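# Find the light check weight and place it on the red dish

## Task

Work out which of the four check weights weighs less than the rest, using the balance: its pointer stays over the white mark when the two pans hold equal loads and tilts toward the pan with less on it. Set that light weight lying flat on the red dish, and make sure none of the other three weights end up on the dish. Apart from the weights and the dish, every object must stay upright, the balance must remain on the furniture it started on, and nothing may be knocked out of the work area or onto the floor.

## Robot and tools

Robots. Three identical i2rt Big YAM arms, named arm1, arm2 and arm3. Each has six revolute joints, a two-finger gripper and a camera on the wrist. The hand reaches roughly 1.0 m from the joint1 axis. Foot (base_link) poses in the scene frame, metres, quaternions w,x,y,z: arm1 x=-0.017 y=+1.211 z=+0.828 quat_wxyz=(+0.030, -0.003, -0.002, -1.000); arm2 x=+0.095 y=-0.011 z=+0.883 quat_wxyz=(+0.025, -0.002, -0.007, +1.000); arm3 x=-0.083 y=-1.202 z=+0.816 quat_wxyz=(+0.086, +0.005, -0.002, +0.996). Each foot looks along its own +x; all three quaternions are near a half turn about z, so the arms roughly face scene -x. Cameras: arm1_cam_wrist, arm2_cam_wrist, arm3_cam_wrist (fisheye) and room_a, room_b (fixed in the room); every image is 672x504.

Frame. One shared scene frame, origin on the floor, +z up, metres. The hand point lies between the finger pads, about 1 cm behind the tips; the fingers extend along the hand's +z axis and close along its y axis. hand_target is where the hand would be at the joint targets currently held; under load the real hand may stop short, and hands often finish a centimetre or more off.

move. Optional keys arm1, arm2, arm3 (one object per robot) and cameras. A robot not named keeps its previous command. Inside a robot's object:
- joints: absolute targets by name. joint1_rad -2.879 to 2.879 (base yaw, positive counter-clockwise seen from above); joint2_rad 0 to 3.141 (shoulder, positive lifts the upper arm up then forward); joint3_rad 0 to 3.019 (elbow, positive unfolds); joint4_rad -1.692 to 1.57 (wrist pitch, positive tips fingers up); joint5_rad -1.57 to 1.57 (sideways swing, positive to the arm's right); joint6_rad -2.094 to 2.094 (roll, positive clockwise viewed from behind the hand); gripper_m 0 to 0.093, the fingertip gap in metres.
- target: a list of seven numbers [x, y, z, qw, qx, qy, qz], an absolute hand pose in the scene frame (metres, unit quaternion), in the same form as the printed hand line. The hand follows a straight line from its hand_target to it. When target is given, joints may hold only gripper_m.
- speed: top speed of that straight path, 0.002 to 0.5 m/s, default 0.25; refused without target. Rotation is capped at twice the number in rad/s.
- min_time_s: 0.1 to 8 s, the shortest duration for this robot's joint motions.
All motions in one call start together; hand paths of one call end together, paced by the slowest. A path lasts 0.5 to 10 s; an action never exceeds 15 s. Paths do not avoid obstacles or other arms, hands lag and may overshoot the speed near full stretch. cameras: a list from the five names or "all"; [] for none. A move with no action returns full state, all images and the scene number.

wait: seconds from 0 to 10, optional cameras; nothing new is commanded.
zoom_image: camera name and region [x0, y0, x1, y1] in integer pixels of that camera's newest image, origin top-left, no more than 504 wide or high.
finished_scene: scene number; cannot be undone. The goal must already hold with no robot help.

Results. Each robot's state: joint_positions, Joint velocities (same order, rad/s, gripper m/s; "within noise" means at rest), joint torques (N m, positive toward larger joint values; numbers 3 and 4 wrap at ±28), hand and hand_target poses. The "pictures" line gives image order; frames may trail the state slightly. A robot under "as last shown" was not commanded and its omitted lines are unchanged. The "move" line gives per robot "done" or its worst status. Status words: off_target (stopped away from target, may still push), time_out (could not finish; joints keep pushing to nearby targets), not_followed (a safety check withheld the targets; "joint command not followed" or "pose unreachable"), limit_stop_at_motor_heat. on_its_own lists motion you did not command; "held at" is a target, not a reading. To relieve pushing, command a joint to its reported position. A refused call (bad range) cancels the remaining move, wait and finished_scene calls in that reply; an invalid call (unknown key) does not.

Gripper. Closed on nothing reads 0.000 to 0.003. Gripping a hard part at full force reads up to about 0.005 below the part's width (some read up to 0.002 wider). Grip is light just under the first-touch reading, full force about 0.005 below it. Release by commanding clearly wider than the reading. Force is about 50 to 64 N per pad.

Cautions. Never let arms press hard on each other, including one gripper closing on another's fingers; this can end the scene, and no state line reports robot contact. The collision check may react late and ignores fingers, housings and wrist cameras. Arms keep pushing on contact, which overheats motors: MOTOR HOT appears at 85 °C and at 100 °C the arm goes limp (OVER-TEMPERATURE FAULT) for 30 to 60 s or more, possibly dropping what it holds. Holding loads or staying stretched also heats motors. Avoid drops, high falls, slams, releasing moving parts and hard hits on fixed or heavy items; keep the balance upright and on its furniture. Loose objects can occasionally be nudged by outside pushes. Arms do not coordinate with each other.

Each tool is called after ">>>" by a JSON object that holds its "name" and its "arguments", one argument or row to a line.

## Session

>>> {"name": "move", "arguments": {

}}

Scene clock: 0.00 s.
Joint torques (N m): no reading
Heat: arm1: hottest joint2_rad 37 °C; arm2: hottest joint2_rad 31 °C; arm3: hottest joint2_rad 36 °C.
Joint velocities: within noise
arm1.joint_positions: joint1_rad=+0.463 joint2_rad=+0.615 joint3_rad=+1.490 joint4_rad=-1.383 joint5_rad=+0.276 joint6_rad=+0.395 gripper_m=+0.09396
arm1.joint_status: not commanded
arm1.hand: x=-0.2166 y=+1.1519 z=+1.4100 quat_wxyz=(-0.119, -0.855, +0.016, +0.505) (m; scene frame)
arm1.hand_target: x=-0.2135 y=+1.1537 z=+1.4229 quat_wxyz=(-0.125, -0.847, +0.018, +0.516) (m; scene frame)
arm1.hand_status: not commanded
arm2.joint_positions: joint1_rad=+0.482 joint2_rad=+0.585 joint3_rad=+1.357 joint4_rad=-1.462 joint5_rad=+0.226 joint6_rad=+0.023 gripper_m=+0.09396
arm2.joint_status: not commanded
arm2.hand: x=-0.1095 y=-0.0683 z=+1.3892 quat_wxyz=(-0.010, +0.891, +0.138, -0.433) (m; scene frame)
arm2.hand_target: x=-0.1075 y=-0.0675 z=+1.4001 quat_wxyz=(-0.007, +0.885, +0.136, -0.444) (m; scene frame)
arm2.hand_status: not commanded
arm3.joint_positions: joint1_rad=-0.065 joint2_rad=+0.649 joint3_rad=+1.390 joint4_rad=-1.161 joint5_rad=-0.034 joint6_rad=-0.702 gripper_m=+0.09396
arm3.joint_status: not commanded
arm3.hand: x=-0.3410 y=-1.1470 z=+1.3892 quat_wxyz=(-0.236, +0.811, +0.203, -0.495) (m; scene frame)
arm3.hand_target: x=-0.3379 y=-1.1478 z=+1.4005 quat_wxyz=(-0.241, +0.804, +0.201, -0.504) (m; scene frame)
arm3.hand_status: not commanded
pictures: arm1_cam_wrist, arm2_cam_wrist, arm3_cam_wrist, room_a, room_b

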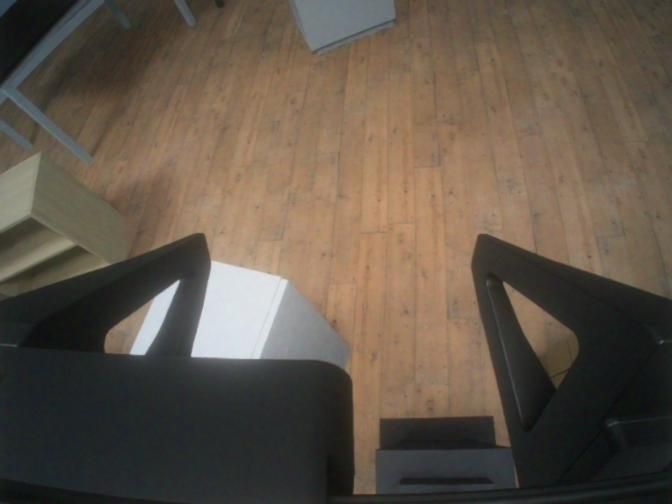

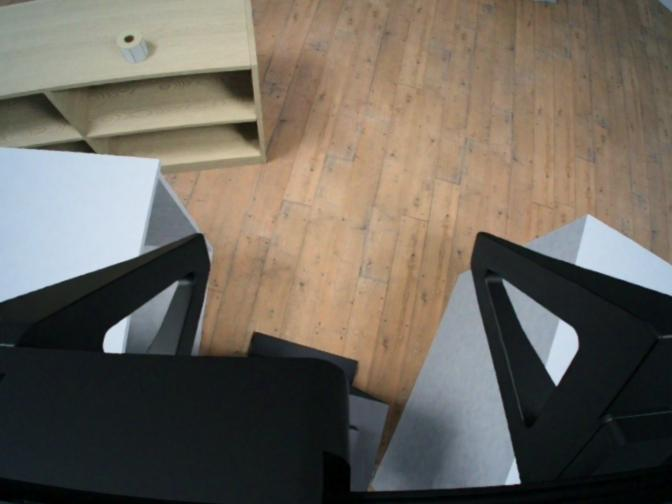

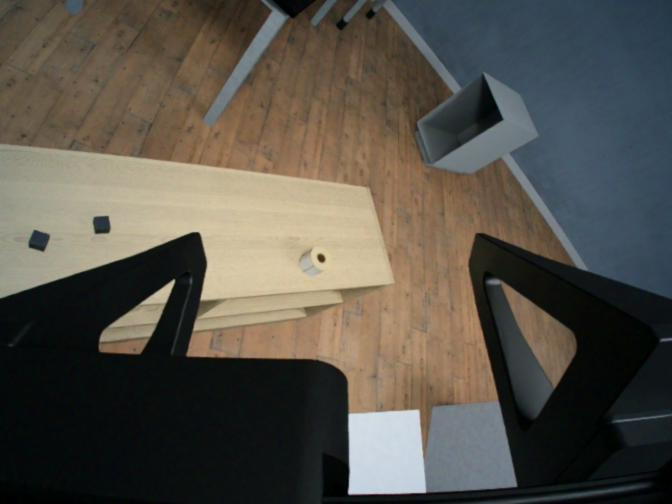

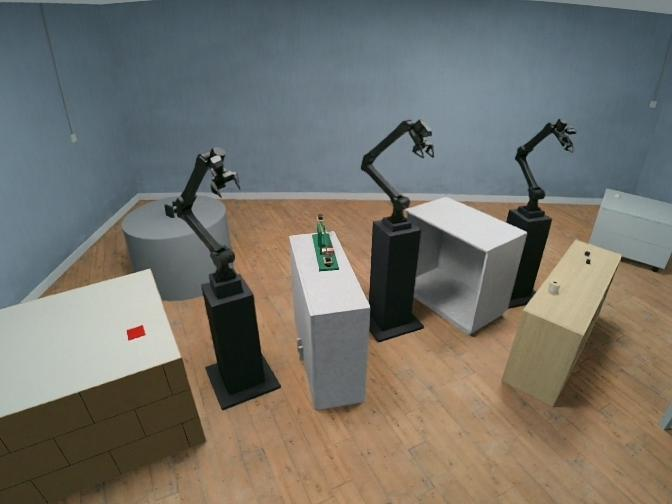

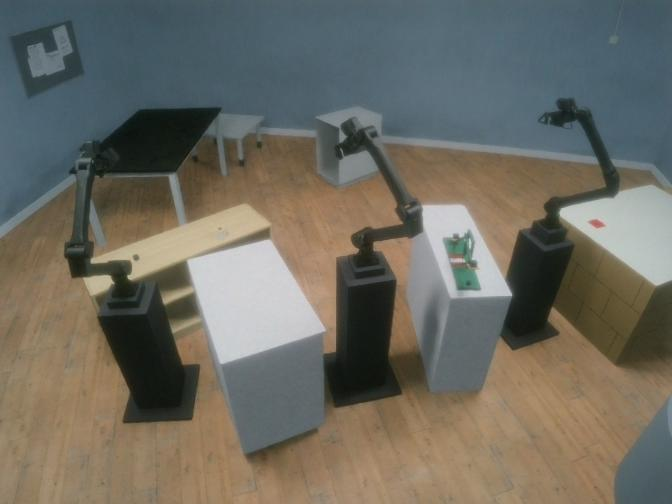

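>>> {"name": "zoom_image", "arguments": {
  "camera": "room_a",
  "region": [270, 190, 390, 290]
}}

>>> {"name": "zoom_image", "arguments": {
  "camera": "room_b",
  "region": [410, 200, 510, 310]
}}

>>> {"name": "zoom_image", "arguments": {
  "camera": "room_a",
  "region": [500, 230, 630, 330]
}}

>>> {"name": "zoom_image", "arguments": {
  "camera": "room_b",
  "region": [80, 190, 280, 310]
}}

>>> {"name": "zoom_image", "arguments": {
  "camera": "room_b",
  "region": [540, 180, 672, 300]
}}

Scaled by 4.200 from the camera's 672x504 image, which has a finer 960x720 frame.

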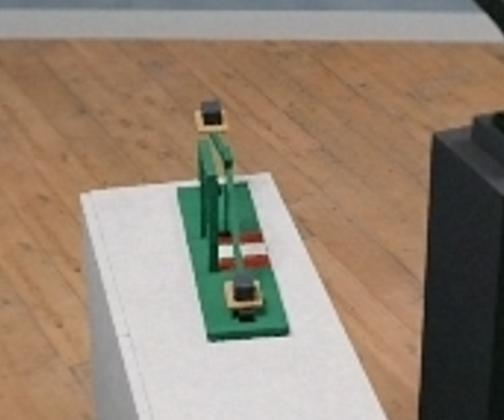

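Scaled by 4.582 from the camera's 672x504 image, which has a finer 960x720 frame.

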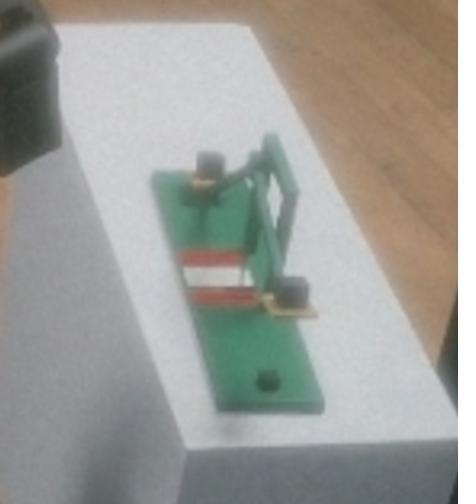

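Scaled by 3.877 from the camera's 672x504 image, which has a finer 960x720 frame.

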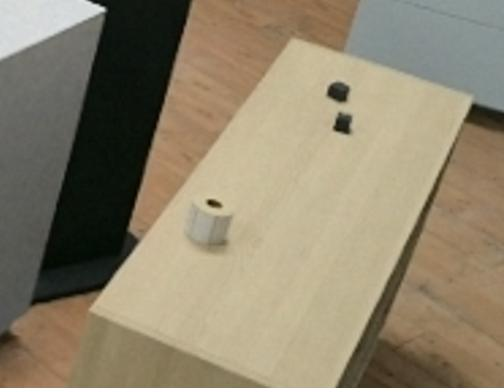

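Scaled by 2.520 from the camera's 672x504 image, which has a finer 960x720 frame.

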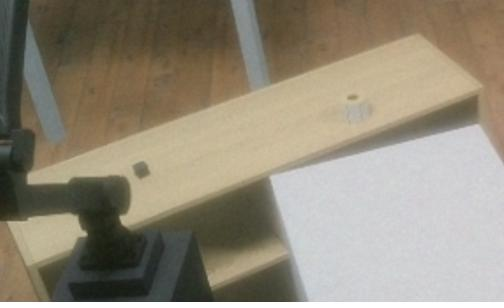

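Scaled by 3.818 from the camera's 672x504 image, which has a finer 960x720 frame.

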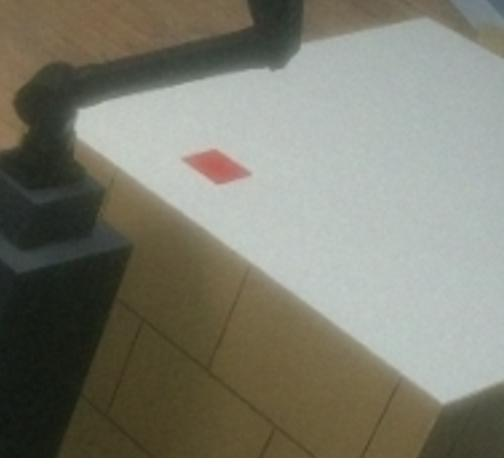

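>>> {"name": "move", "arguments": {
  "arm1": {"joints":{"joint1_rad":1.93,"joint4_rad":-1.45,"joint5_rad":0,"joint6_rad":0}},
  "arm2": {"joints":{"joint1_rad":-1.99,"joint4_rad":-1.65,"joint5_rad":0,"joint6_rad":0}},
  "cameras": ["arm1_cam_wrist","arm2_cam_wrist"]
}}

>>> {"name": "zoom_image", "arguments": {
  "camera": "arm2_cam_wrist",
  "region": [180, 60, 500, 300]
}}

Scene clock: 5.53 s.
Joint torques (N m): arm1=[1.03 2.43 10.24 1.48 -0.03 -0.22] | arm2=[0.85 2.84 10.62 1.39 -0.09 0.02] | arm3=[-1.03 0.44 8.84 2.03 0 0.02]
Heat: arm1: hottest joint2_rad 37 °C; arm2: hottest joint2_rad 31 °C; arm3: hottest joint2_rad 36 °C.
move: arm1 done; arm2 done
Joint velocities: within noise
arm1.joint_positions: joint1_rad=+1.916 joint2_rad=+0.615 joint3_rad=+1.490 joint4_rad=-1.443 joint5_rad=+0.002 joint6_rad=+0.014 gripper_m=+0.09397
arm1.joint_status: all done
arm1.hand: x=+0.0675 y=+1.0249 z=+1.3927 quat_wxyz=(-0.401, -0.486, -0.729, +0.266) (m; scene frame)
arm1.hand_target: x=+0.0686 y=+1.0305 z=+1.4027 quat_wxyz=(-0.408, -0.473, -0.733, +0.269) (m; scene frame)
arm1.hand_status: not commanded
arm2.joint_positions: joint1_rad=-1.978 joint2_rad=+0.585 joint3_rad=+1.357 joint4_rad=-1.642 joint5_rad=+0.001 joint6_rad=+0.008 gripper_m=+0.09398
arm2.joint_status: all done
arm2.hand: x=+0.1723 y=+0.1406 z=+1.3587 quat_wxyz=(-0.296, +0.491, -0.798, -0.187) (m; scene frame)
arm2.hand_target: x=+0.1724 y=+0.1365 z=+1.3669 quat_wxyz=(-0.303, +0.488, -0.796, -0.188) (m; scene frame)
arm2.hand_status: not commanded
arm3: as last shown
arm3.hand_target: x=-0.3379 y=-1.1478 z=+1.4005 quat_wxyz=(-0.241, +0.805, +0.201, -0.504) (m; scene frame)
pictures: arm1_cam_wrist, arm2_cam_wrist
camera_calibration:
arm1_cam_wrist: T_world_to_cam=[[-0.922634, -0.385676, 0.000492007, 0.456794], [-0.360221, 0.861282, -0.358377, -0.356291], [0.137794, -0.330828, -0.933577, 1.75757], [0, 0, 0, 1]] pos_world=[0.0509282, 1.0645, 1.51291]
arm2_cam_wrist: T_world_to_cam=[[0.896889, -0.442144, -0.00989644, -0.0777749], [-0.44106, -0.892599, -0.0934542, 0.333733], [0.0324867, 0.088183, -0.995574, 1.45878], [0, 0, 0, 1]] pos_world=[0.169561, 0.134862, 1.48274]

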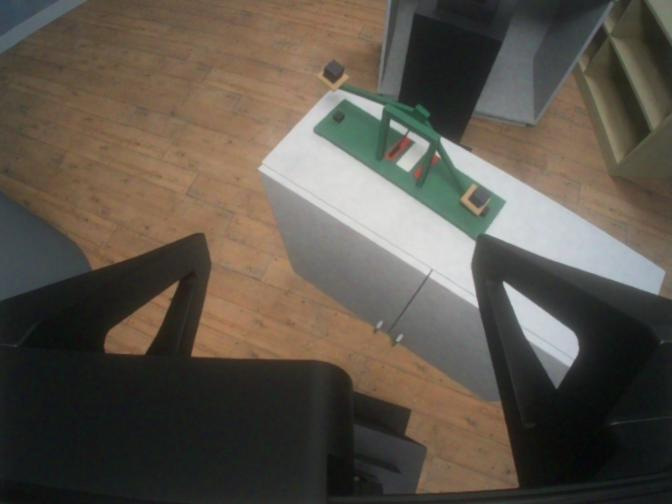

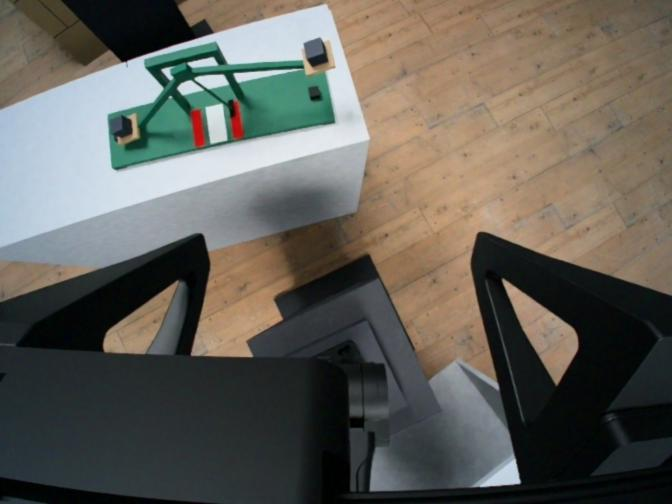

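Scaled by 1.575 from the camera's 672x504 image, which has a finer 960x720 frame.

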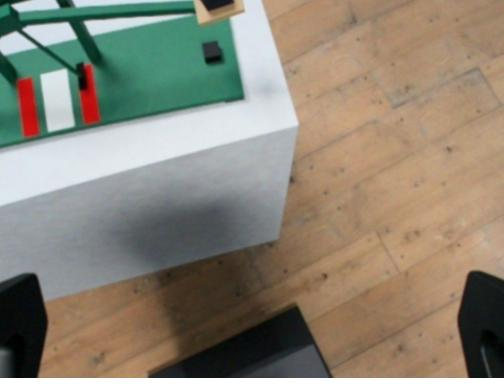

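>>> {"name": "move", "arguments": {
  "arm1": {"target":[0.262,0.59,1.05,0.287,0.511,0.7885,-0.186],"speed":0.3},
  "arm2": {"joints":{"joint1_rad":-1.5}},
  "cameras": ["arm1_cam_wrist","arm2_cam_wrist","room_a"]
}}

>>> {"name": "zoom_image", "arguments": {
  "camera": "arm1_cam_wrist",
  "region": [200, 60, 480, 260]
}}

Scene clock: 10.03 s.
Joint torques (N m): arm1=[0.67 -12.69 15.51 1.36 -0.05 -0.21] | arm2=[2.32 2.78 10.63 1.35 -0.06 0] | arm3=[-1.14 0.44 8.81 2.1 -0.01 0.01]
Heat: arm1: hottest joint2_rad 37 °C; arm2: hottest joint2_rad 31 °C; arm3: hottest joint2_rad 36 °C.
move: arm1 off_target; arm2 done
Joint velocities: within noise
arm1.joint_positions: joint1_rad=+1.916 joint2_rad=+1.719 joint3_rad=+1.448 joint4_rad=-0.656 joint5_rad=-0.005 joint6_rad=+0.014 gripper_m=+0.09397
arm1.joint_status: not commanded
arm1.hand: x=+0.2461 y=+0.6047 z=+1.0238 quat_wxyz=(-0.265, -0.525, -0.790, +0.174) (m; scene frame)
arm1.hand_target: x=+0.2613 y=+0.5918 z=+1.0502 quat_wxyz=(-0.287, -0.511, -0.788, +0.186) (m; scene frame)
arm1.hand_status: off_target (0.034 m and 3.3 deg from the pose sent, 0.587 m and 17.6 deg at the start)
arm2.joint_positions: joint1_rad=-1.512 joint2_rad=+0.585 joint3_rad=+1.357 joint4_rad=-1.643 joint5_rad=+0.001 joint6_rad=+0.008 gripper_m=+0.09398
arm2.joint_status: all done
arm2.hand: x=+0.0925 y=+0.1589 z=+1.3585 quat_wxyz=(-0.247, +0.663, -0.662, -0.248) (m; scene frame)
arm2.hand_target: x=+0.0904 y=+0.1555 z=+1.3669 quat_wxyz=(-0.251, +0.668, -0.653, -0.254) (m; scene frame)
arm2.hand_status: not commanded
arm3: as last shown
pictures: arm1_cam_wrist, arm2_cam_wrist, room_a
camera_calibration:
arm1_cam_wrist: T_world_to_cam=[[-0.92174, -0.387807, -0.00131477, 0.462654], [-0.387787, 0.921718, -0.0075711, -0.451149], [0.00414798, -0.00646873, -0.99997, 1.15417], [0, 0, 0, 1]] pos_world=[0.24671, 0.602719, 1.15133]
arm2_cam_wrist: T_world_to_cam=[[0.99996, 0.00820423, -0.00354883, -0.0878783], [0.00784215, -0.99571, -0.0921994, 0.288024], [-0.00429003, 0.0921679, -0.995734, 1.46253], [0, 0, 0, 1]] pos_world=[0.0918903, 0.15271, 1.48254]

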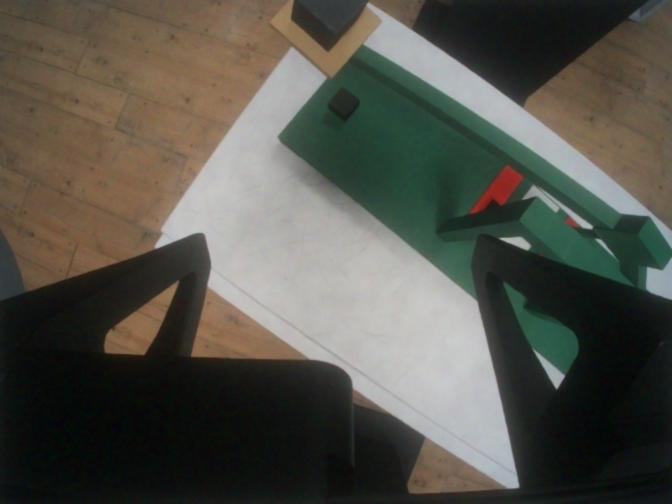

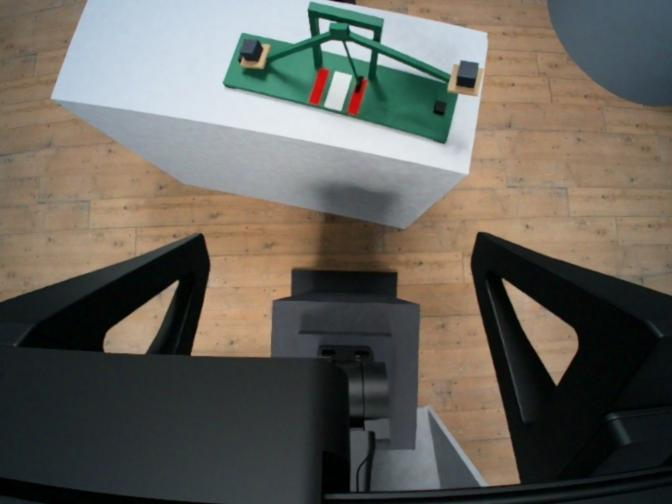

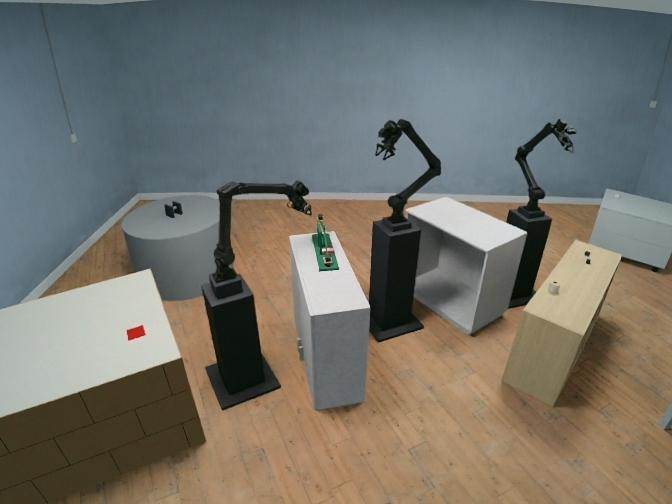

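Scaled by 1.800 from the camera's 672x504 image, which has a finer 960x720 frame.

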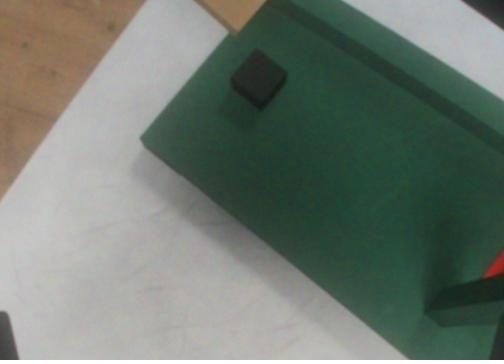

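>>> {"name": "move", "arguments": {
  "arm1": {"target":[0.29,0.53,1.09,0,0.114,0.9935,0],"speed":0.3},
  "cameras": ["arm1_cam_wrist","arm2_cam_wrist"]
}}

>>> {"name": "zoom_image", "arguments": {
  "camera": "arm2_cam_wrist",
  "region": [230, 0, 500, 150]
}}

Scene clock: 14.87 s.
Joint torques (N m): arm1=[0.56 -17.14 14.52 0.47 0.08 -0.23] | arm2=[2.2 2.67 10.62 1.43 -0.06 -0.02] | arm3=[-1.14 0.44 8.77 2.07 -0.01 0.02]
Heat: arm1: hottest joint3_rad 39 °C; arm2: hottest joint2_rad 31 °C; arm3: hottest joint2_rad 36 °C.
move: arm1 off_target
Joint velocities: within noise
arm1.joint_positions: joint1_rad=+1.916 joint2_rad=+2.309 joint3_rad=+2.647 joint4_rad=-1.695 joint5_rad=-0.012 joint6_rad=-0.905 gripper_m=+0.09397
arm1.joint_status: not commanded
arm1.hand: x=+0.2784 y=+0.5334 z=+1.0788 quat_wxyz=(-0.057, -0.128, -0.986, +0.092) (m; scene frame)
arm1.hand_target: x=+0.2894 y=+0.5314 z=+1.0894 quat_wxyz=(-0.063, -0.114, -0.986, +0.106) (m; scene frame)
arm1.hand_status: off_target (0.016 m and 12.5 deg from the pose sent, 0.109 m and 64.8 deg at the start; a joint's target at an end of its range on 38 of 88 steps)
arm2, arm3: as last shown
pictures: arm1_cam_wrist, arm2_cam_wrist
camera_calibration:
arm1_cam_wrist: T_world_to_cam=[[-0.260486, -0.950618, 0.168741, 0.39756], [-0.824649, 0.309957, 0.47316, -0.443225], [-0.502096, -0.0159007, -0.864665, 1.20867], [0, 0, 0, 1]] pos_world=[0.344922, 0.534527, 1.18773]
arm2_cam_wrist: T_world_to_cam=[[0.99996, 0.00820423, -0.00354883, -0.0878783], [0.00784215, -0.99571, -0.0921994, 0.288024], [-0.00429003, 0.0921679, -0.995734, 1.46253], [0, 0, 0, 1]] pos_world=[0.0918903, 0.15271, 1.48254]

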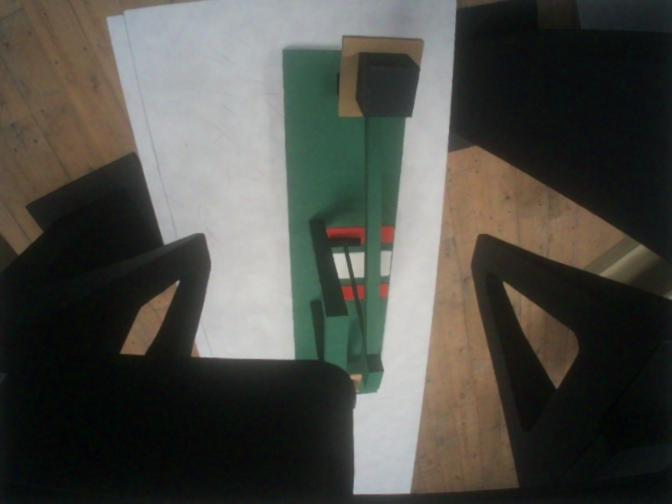

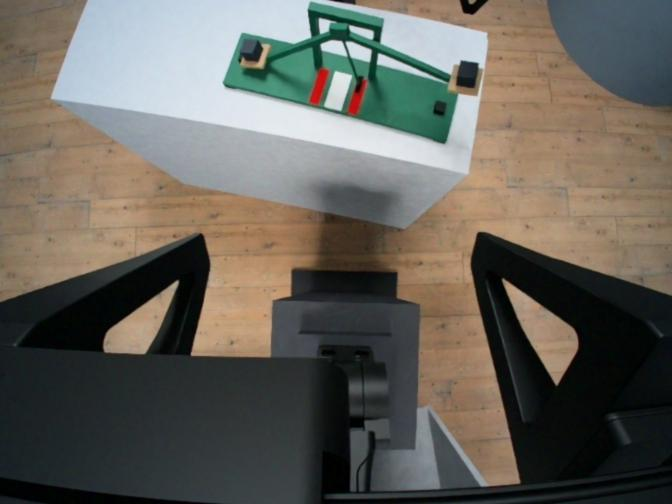

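Scaled by 1.867 from the camera's 672x504 image, which has a finer 960x720 frame.

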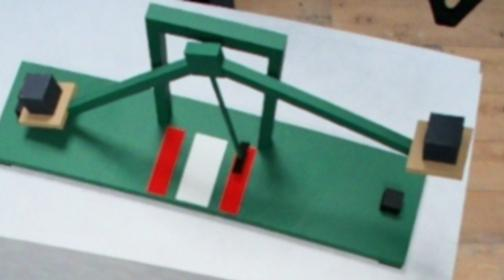

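>>> {"name": "zoom_image", "arguments": {
  "camera": "arm1_cam_wrist",
  "region": [310, 10, 470, 130]
}}

Scaled by 3.150 from the camera's 672x504 image, which has a finer 960x720 frame.

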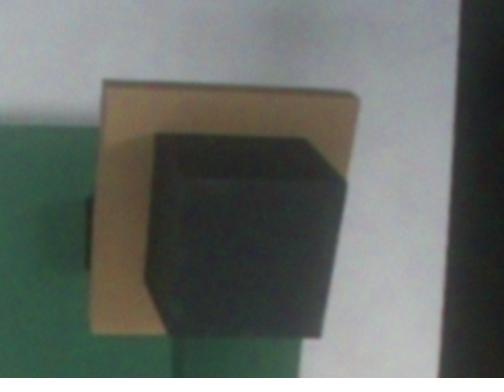

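>>> {"name": "move", "arguments": {
  "arm1": {"target":[0.308,0.472,1.02,0,0.114,0.9935,0],"speed":0.2},
  "cameras": ["arm1_cam_wrist","arm2_cam_wrist"]
}}

>>> {"name": "zoom_image", "arguments": {
  "camera": "arm2_cam_wrist",
  "region": [380, 0, 560, 150]
}}

Scene clock: 17.20 s.
Joint torques (N m): arm1=[-0.44 -19.96 14.54 1.21 0.08 -0.23] | arm2=[2.26 2.78 10.65 1.43 -0.07 0] | arm3=[-1.14 0.38 8.79 2.07 -0.02 0.01]
Heat: arm1: hottest joint3_rad 40 °C; arm2: hottest joint3_rad 32 °C; arm3: hottest joint2_rad 36 °C.
move: arm1 off_target
Joint velocities: within noise
arm1.joint_positions: joint1_rad=+1.916 joint2_rad=+2.552 joint3_rad=+2.875 joint4_rad=-1.651 joint5_rad=-0.012 joint6_rad=-0.913 gripper_m=+0.09397
arm1.joint_status: not commanded
arm1.hand: x=+0.3001 y=+0.4812 z=+0.9948 quat_wxyz=(-0.064, -0.124, -0.985, +0.104) (m; scene frame)
arm1.hand_target: x=+0.3069 y=+0.4746 z=+1.0199 quat_wxyz=(-0.079, -0.114, -0.981, +0.134) (m; scene frame)
arm1.hand_status: off_target (0.028 m and 14.1 deg from the pose sent, 0.090 m and 12.5 deg at the start; a joint's target at an end of its range on 44 of 45 steps)
arm2, arm3: as last shown
pictures: arm1_cam_wrist, arm2_cam_wrist
camera_calibration:
arm1_cam_wrist: T_world_to_cam=[[-0.255027, -0.947588, 0.192451, 0.341016], [-0.831675, 0.31649, 0.456236, -0.353554], [-0.493233, -0.0437042, -0.868799, 1.16088], [0, 0, 0, 1]] pos_world=[0.365511, 0.485774, 1.10425]
arm2_cam_wrist: T_world_to_cam=[[0.99996, 0.00820423, -0.00354883, -0.0878783], [0.00784215, -0.99571, -0.0921994, 0.288024], [-0.00429003, 0.0921679, -0.995734, 1.46253], [0, 0, 0, 1]] pos_world=[0.0918903, 0.15271, 1.48254]

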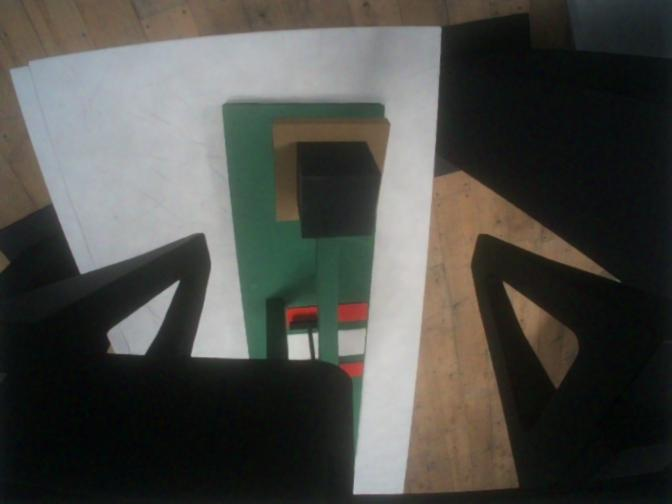

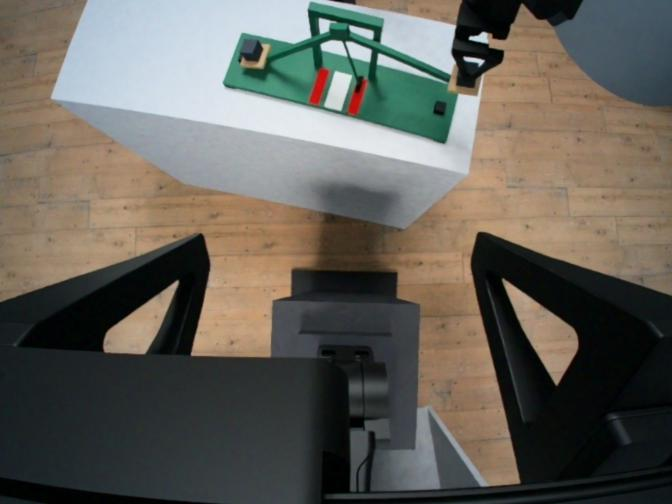

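Scaled by 2.800 from the camera's 672x504 image, which has a finer 960x720 frame.

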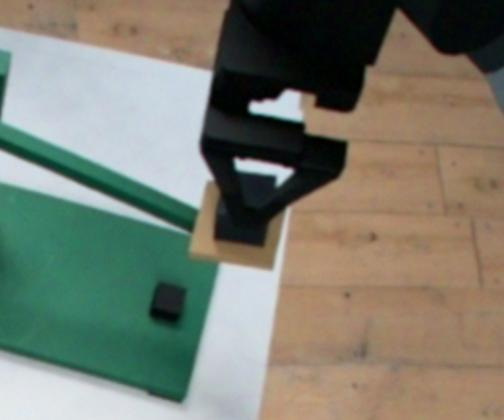

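>>> {"name": "move", "arguments": {
  "arm1": {"target":[0.306,0.465,0.958,0,0.114,0.9935,0],"speed":0.12},
  "cameras": ["arm1_cam_wrist","arm2_cam_wrist"]
}}

>>> {"name": "zoom_image", "arguments": {
  "camera": "arm2_cam_wrist",
  "region": [380, 0, 560, 150]
}}

Scene clock: 19.47 s.
Joint torques (N m): arm1=[-0.38 -19.78 14.58 1.09 0.06 -0.23] | arm2=[2.49 2.9 10.63 1.46 -0.05 -0.01] | arm3=[-1.08 0.38 8.8 2.06 -0.01 0.01]
Heat: arm1: hottest joint3_rad 40 °C; arm2: hottest joint3_rad 32 °C; arm3: hottest joint2_rad 36 °C.
move: arm1 off_target
Joint velocities: within noise
arm1.joint_positions: joint1_rad=+1.916 joint2_rad=+2.616 joint3_rad=+2.875 joint4_rad=-1.634 joint5_rad=-0.012 joint6_rad=-0.919 gripper_m=+0.09397
arm1.joint_status: not commanded
arm1.hand: x=+0.3016 y=+0.4766 z=+0.9462 quat_wxyz=(-0.052, -0.121, -0.988, +0.084) (m; scene frame)
arm1.hand_target: x=+0.3052 y=+0.4671 z=+0.9577 quat_wxyz=(-0.063, -0.114, -0.986, +0.107) (m; scene frame)
arm1.hand_status: off_target (0.017 m and 11.4 deg from the pose sent, 0.040 m and 14.1 deg at the start; a joint's target at an end of its range on 55 of 57 steps)
arm2, arm3: as last shown
pictures: arm1_cam_wrist, arm2_cam_wrist
camera_calibration:
arm1_cam_wrist: T_world_to_cam=[[-0.246238, -0.956427, 0.15689, 0.381715], [-0.824122, 0.291809, 0.485459, -0.346861], [-0.510088, -0.00975825, -0.860067, 1.09981], [0, 0, 0, 1]] pos_world=[0.369136, 0.477032, 1.05441]
arm2_cam_wrist: T_world_to_cam=[[0.99996, 0.00820423, -0.00354883, -0.0878783], [0.00784215, -0.99571, -0.0921994, 0.288024], [-0.00429003, 0.0921679, -0.995734, 1.46253], [0, 0, 0, 1]] pos_world=[0.0918903, 0.15271, 1.48254]

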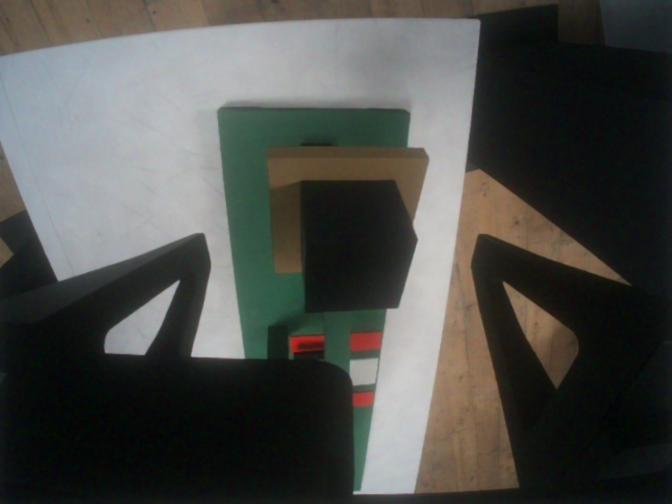

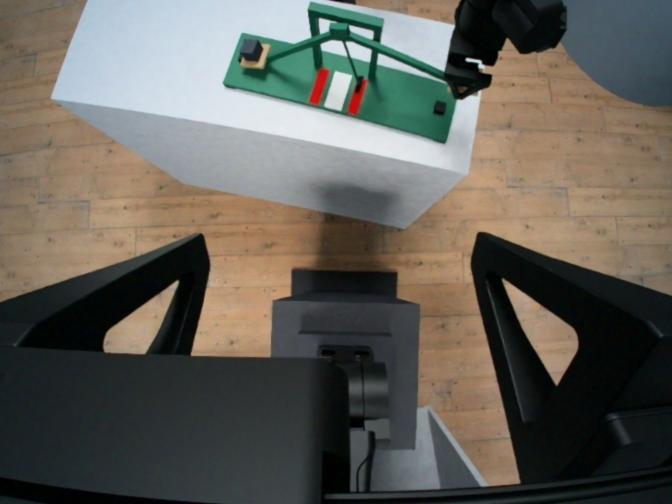

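Scaled by 2.800 from the camera's 672x504 image, which has a finer 960x720 frame.

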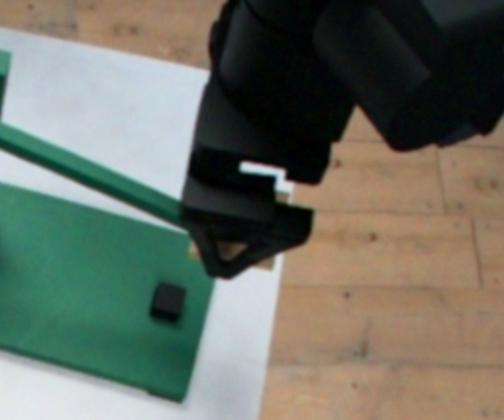

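>>> {"name": "move", "arguments": {
  "arm1": {"target":[0.304,0.461,0.940,0,0.114,0.9935,0],"speed":0.1},
  "cameras": ["arm1_cam_wrist","room_a"]
}}

>>> {"name": "zoom_image", "arguments": {
  "camera": "room_a",
  "region": [280, 190, 370, 290]
}}

Scene clock: 21.40 s.
Joint torques (N m): arm1=[-1.26 -19.55 14.6 1.21 0.09 -0.23] | arm2=[2.2 2.78 10.63 1.43 -0.06 0] | arm3=[-1.08 0.38 8.81 2.09 -0.02 0.01]
Heat: arm1: hottest joint3_rad 41 °C; arm2: hottest joint3_rad 33 °C; arm3: hottest joint2_rad 36 °C.
move: arm1 off_target
Joint velocities: within noise
arm1.joint_positions: joint1_rad=+1.916 joint2_rad=+2.637 joint3_rad=+2.875 joint4_rad=-1.620 joint5_rad=-0.012 joint6_rad=-0.923 gripper_m=+0.09397
arm1.joint_status: not commanded
arm1.hand: x=+0.3026 y=+0.4740 z=+0.9301 quat_wxyz=(-0.049, -0.119, -0.988, +0.081) (m; scene frame)
arm1.hand_target: x=+0.3032 y=+0.4630 z=+0.9399 quat_wxyz=(-0.060, -0.114, -0.986, +0.103) (m; scene frame)
arm1.hand_status: off_target (0.016 m and 10.9 deg from the pose sent, 0.017 m and 11.4 deg at the start; a joint's target at an end of its range on 51 of 53 steps)
arm2, arm3: as last shown
pictures: arm1_cam_wrist, room_a
camera_calibration:
arm1_cam_wrist: T_world_to_cam=[[-0.241784, -0.958494, 0.151094, 0.386928], [-0.823362, 0.285054, 0.490733, -0.339325], [-0.513435, -0.00575336, -0.858109, 1.08383], [0, 0, 0, 1]] pos_world=[0.370641, 0.47383, 1.0381]

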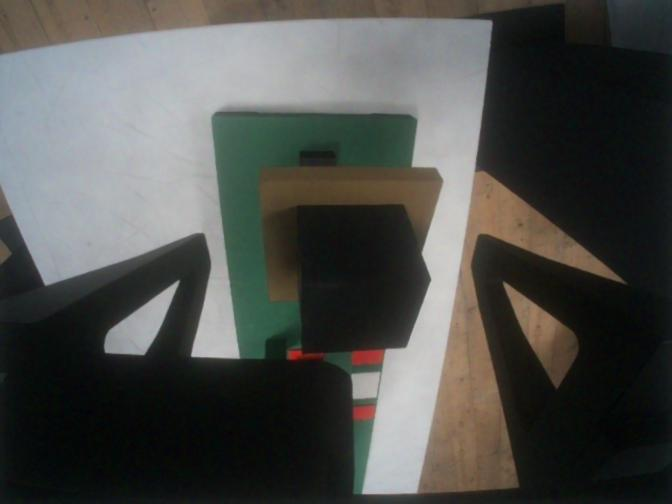

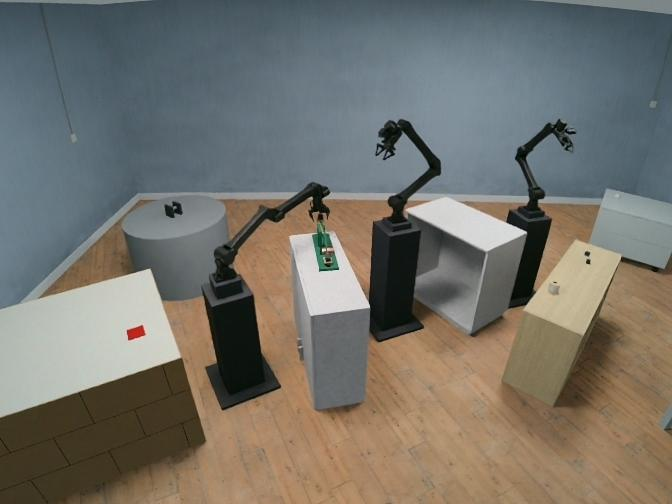

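Scaled by 5.040 from the camera's 672x504 image, which has a finer 960x720 frame.

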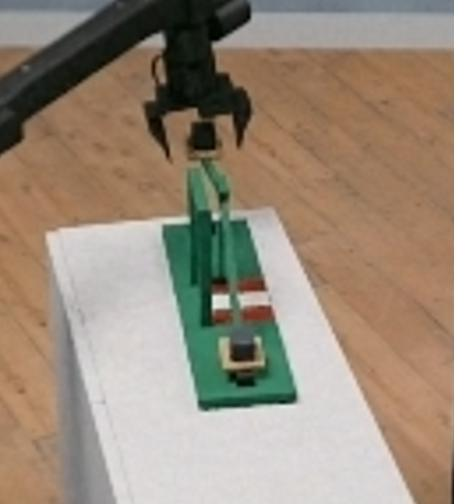

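>>> {"name": "move", "arguments": {
  "arm1": {"target":[0.303,0.460,0.950,0,0.114,0.9935,0],"speed":0.1}
}}

>>> {"name": "move", "arguments": {
  "arm1": {"joints":{"gripper_m":0.05},"min_time_s":1},
  "cameras": ["arm1_cam_wrist","room_a"]
}}

>>> {"name": "zoom_image", "arguments": {
  "camera": "room_a",
  "region": [280, 190, 370, 290]
}}

Scene clock: 23.63 s.
Joint torques (N m): arm1=[-0.91 -20.25 14.54 1.05 0.05 -0.24] | arm2=[2.32 2.55 10.67 1.37 -0.05 -0.01] | arm3=[-1.08 0.5 8.8 2.07 -0.01 0.01]
Heat: arm1: hottest joint3_rad 41 °C; arm2: hottest joint3_rad 33 °C; arm3: hottest joint2_rad 36 °C.
move: arm1 off_target
Joint velocities: within noise
arm1.joint_positions: joint1_rad=+1.916 joint2_rad=+2.637 joint3_rad=+2.875 joint4_rad=-1.618 joint5_rad=-0.012 joint6_rad=-0.924 gripper_m=+0.09397
arm1.joint_status: not commanded
arm1.hand: x=+0.3028 y=+0.4735 z=+0.9303 quat_wxyz=(-0.050, -0.118, -0.988, +0.082) (m; scene frame)
arm1.hand_target: x=+0.3021 y=+0.4624 z=+0.9499 quat_wxyz=(-0.063, -0.114, -0.986, +0.109) (m; scene frame)
arm1.hand_status: off_target (0.024 m and 11.0 deg from the pose sent, 0.024 m and 10.9 deg at the start; a joint's target at an end of its range on 50 of 52 steps)
arm2, arm3: as last shown
pictures: none

Scene clock: 24.33 s.
Joint torques (N m): arm1=[-1.49 -20.19 14.65 0.92 0.03 -0.22] | arm2=[2.2 2.61 10.65 1.4 -0.07 -0.01] | arm3=[-1.26 0.44 8.79 2.06 -0.01 0.01]
Heat: arm1: hottest joint3_rad 41 °C; arm2: hottest joint3_rad 33 °C; arm3: hottest joint2_rad 36 °C.
move: arm1 done
Joint velocities: within noise
arm1.joint_positions: joint1_rad=+1.916 joint2_rad=+2.637 joint3_rad=+2.875 joint4_rad=-1.618 joint5_rad=-0.012 joint6_rad=-0.925 gripper_m=+0.05033
arm1.joint_status: all done
arm1.hand: x=+0.3028 y=+0.4735 z=+0.9303 quat_wxyz=(-0.050, -0.118, -0.988, +0.082) (m; scene frame)
arm1.hand_target: x=+0.3021 y=+0.4624 z=+0.9499 quat_wxyz=(-0.063, -0.114, -0.986, +0.109) (m; scene frame)
arm1.hand_status: not commanded
arm2: as last shown
arm3.joint_positions: joint1_rad=-0.065 joint2_rad=+0.649 joint3_rad=+1.390 joint4_rad=-1.161 joint5_rad=-0.034 joint6_rad=-0.702 gripper_m=+0.09396
arm3.joint_status: not commanded
arm3.hand: x=-0.3410 y=-1.1470 z=+1.3892 quat_wxyz=(-0.236, +0.811, +0.203, -0.495) (m; scene frame)
arm3.hand_target: x=-0.3379 y=-1.1478 z=+1.4005 quat_wxyz=(-0.241, +0.805, +0.201, -0.504) (m; scene frame)
arm3.hand_status: not commanded
pictures: arm1_cam_wrist, room_a
camera_calibration:
arm1_cam_wrist: T_world_to_cam=[[-0.240051, -0.95861, 0.153111, 0.38415], [-0.824188, 0.284591, 0.489614, -0.337627], [-0.512923, -0.00865983, -0.858391, 1.08553], [0, 0, 0, 1]] pos_world=[0.370741, 0.473736, 1.0383]

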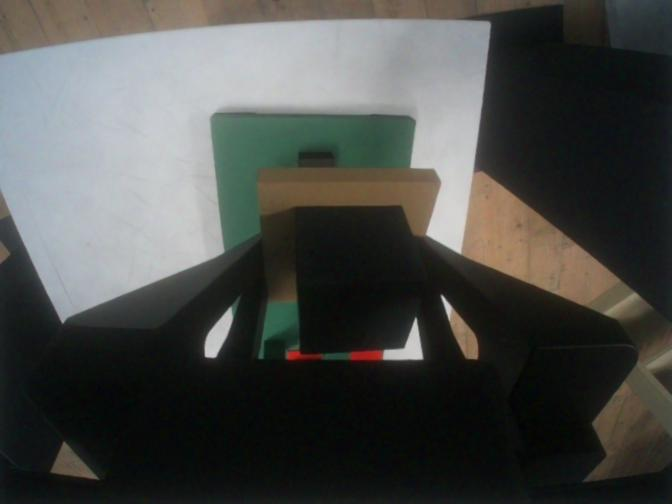

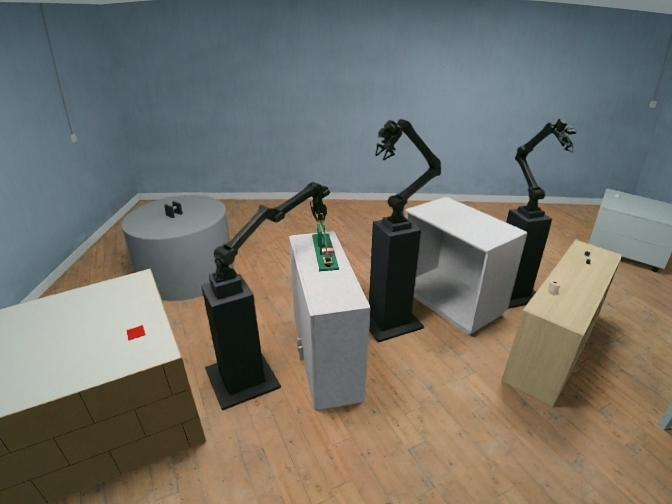

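Scaled by 5.040 from the camera's 672x504 image, which has a finer 960x720 frame.

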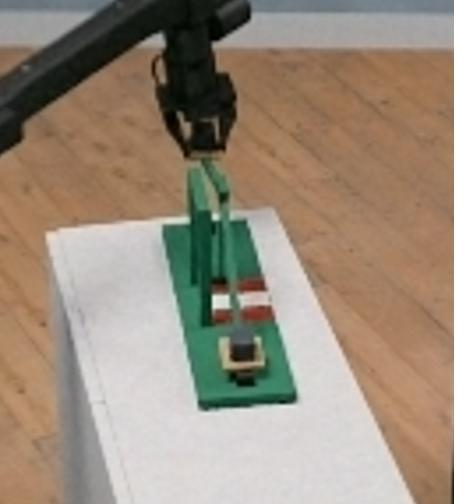

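>>> {"name": "move", "arguments": {
  "arm1": {"target":[0.302,0.445,0.958,0,0.114,0.9935,0],"speed":0.1},
  "cameras": ["arm1_cam_wrist","room_a"]
}}

>>> {"name": "zoom_image", "arguments": {
  "camera": "room_a",
  "region": [290, 200, 350, 260]
}}

Scene clock: 26.33 s.
Joint torques (N m): arm1=[-1.79 -21.3 14.64 2.7 0 -0.3] | arm2=[2.32 2.78 10.61 1.37 -0.05 -0.01] | arm3=[-1.14 0.38 8.81 2.09 0 0.01]
Heat: arm1: hottest joint3_rad 41 °C; arm2: hottest joint3_rad 33 °C; arm3: hottest joint2_rad 36 °C.
move: arm1 off_target
Joint velocities: within noise
arm1.joint_positions: joint1_rad=+1.916 joint2_rad=+2.637 joint3_rad=+2.875 joint4_rad=-1.614 joint5_rad=-0.012 joint6_rad=-0.926 gripper_m=+0.05027
arm1.joint_status: not commanded
arm1.hand: x=+0.3030 y=+0.4724 z=+0.9305 quat_wxyz=(-0.051, -0.118, -0.988, +0.084) (m; scene frame)
arm1.hand_target: x=+0.2999 y=+0.4494 z=+0.9589 quat_wxyz=(-0.075, -0.114, -0.982, +0.132) (m; scene frame)
arm1.hand_status: off_target (0.039 m and 11.3 deg from the pose sent, 0.040 m and 11.0 deg at the start; a joint's target at an end of its range on 51 of 53 steps)
arm2, arm3: as last shown
pictures: arm1_cam_wrist, room_a
camera_calibration:
arm1_cam_wrist: T_world_to_cam=[[-0.239926, -0.958046, 0.156792, 0.379302], [-0.825141, 0.286341, 0.486982, -0.335321], [-0.511447, -0.0125354, -0.859223, 1.08794], [0, 0, 0, 1]] pos_world=[0.370739, 0.473042, 1.0386]

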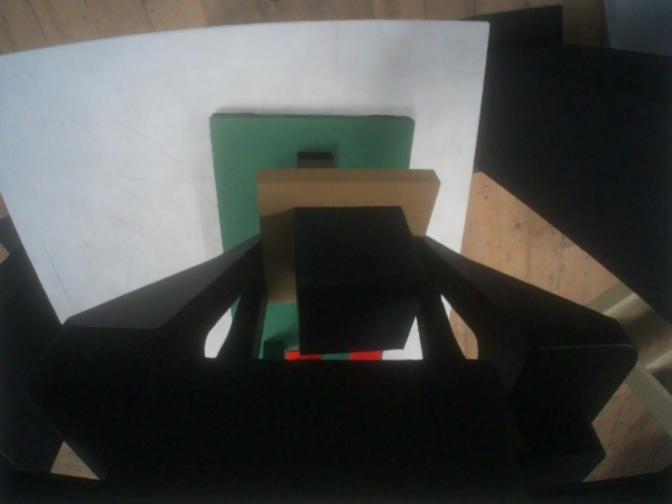

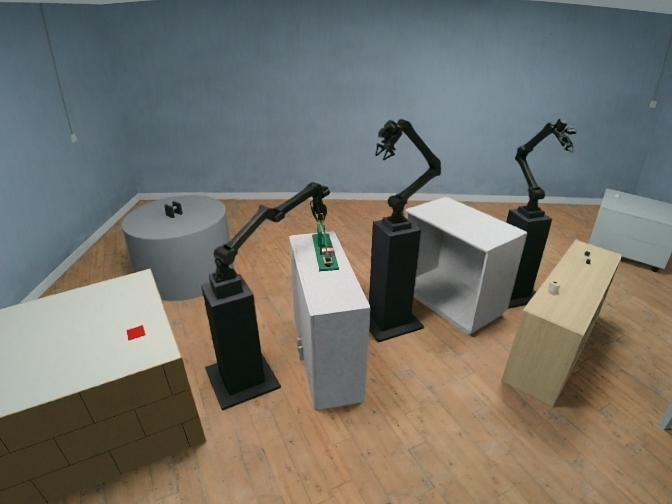

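Scaled by 8.400 from the camera's 672x504 image, which has a finer 960x720 frame.

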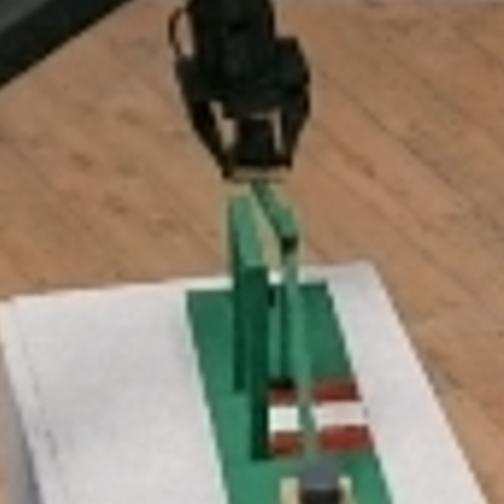

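>>> {"name": "move", "arguments": {
  "arm1": {"joints":{"gripper_m":0.02},"min_time_s":2},
  "cameras": ["arm1_cam_wrist","room_a"]
}}

>>> {"name": "zoom_image", "arguments": {
  "camera": "room_a",
  "region": [290, 200, 350, 260]
}}

Scene clock: 27.03 s.
Joint torques (N m): arm1=[-1.96 -21.19 14.53 2.96 0.06 -0.3] | arm2=[2.37 2.96 10.56 1.4 -0.05 -0.01] | arm3=[-1.03 0.38 8.77 2.06 -0.01 0.02]
Heat: arm1: hottest joint3_rad 41 °C; arm2: hottest joint3_rad 33 °C; arm3: hottest joint2_rad 36 °C.
move: arm1 off_target
Joint velocities: within noise
arm1.joint_positions: joint1_rad=+1.916 joint2_rad=+2.637 joint3_rad=+2.875 joint4_rad=-1.614 joint5_rad=-0.012 joint6_rad=-0.926 gripper_m=+0.04573
arm1.joint_status: gripper_m off_target (ended at +0.04576, target +0.02000)
arm1.hand: x=+0.3029 y=+0.4723 z=+0.9305 quat_wxyz=(-0.051, -0.118, -0.988, +0.084) (m; scene frame)
arm1.hand_target: x=+0.2999 y=+0.4494 z=+0.9589 quat_wxyz=(-0.075, -0.114, -0.982, +0.132) (m; scene frame)
arm1.hand_status: not commanded
arm2.joint_positions: joint1_rad=-1.512 joint2_rad=+0.585 joint3_rad=+1.357 joint4_rad=-1.643 joint5_rad=+0.001 joint6_rad=+0.008 gripper_m=+0.09398
arm2.joint_status: not commanded
arm2.hand: x=+0.0925 y=+0.1589 z=+1.3585 quat_wxyz=(-0.247, +0.663, -0.662, -0.248) (m; scene frame)
arm2.hand_target: x=+0.0904 y=+0.1555 z=+1.3669 quat_wxyz=(-0.251, +0.668, -0.653, -0.254) (m; scene frame)
arm2.hand_status: not commanded
arm3: as last shown
pictures: arm1_cam_wrist, room_a
camera_calibration:
arm1_cam_wrist: T_world_to_cam=[[-0.23992, -0.958011, 0.157017, 0.379049], [-0.824951, 0.286454, 0.487236, -0.335708], [-0.511756, -0.012634, -0.859038, 1.0879], [0, 0, 0, 1]] pos_world=[0.370739, 0.473042, 1.0386]

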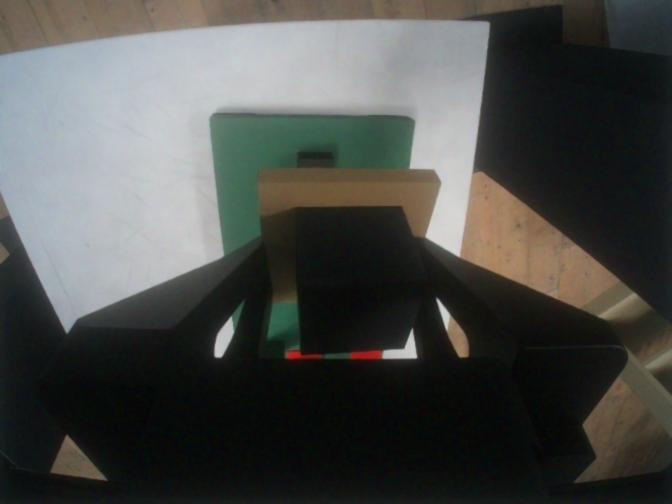

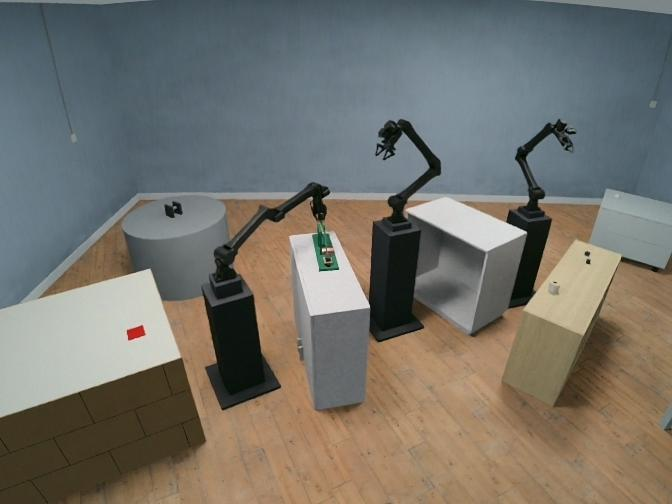

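Scaled by 8.400 from the camera's 672x504 image, which has a finer 960x720 frame.

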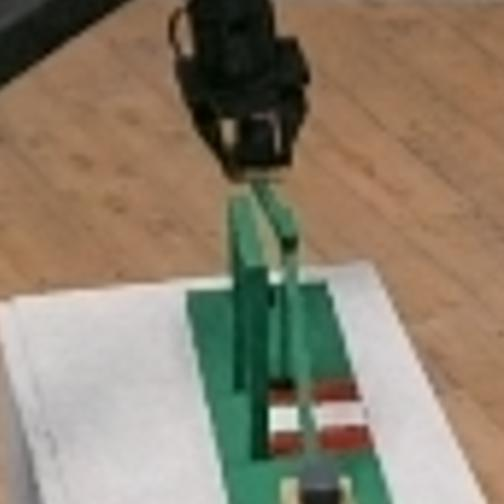

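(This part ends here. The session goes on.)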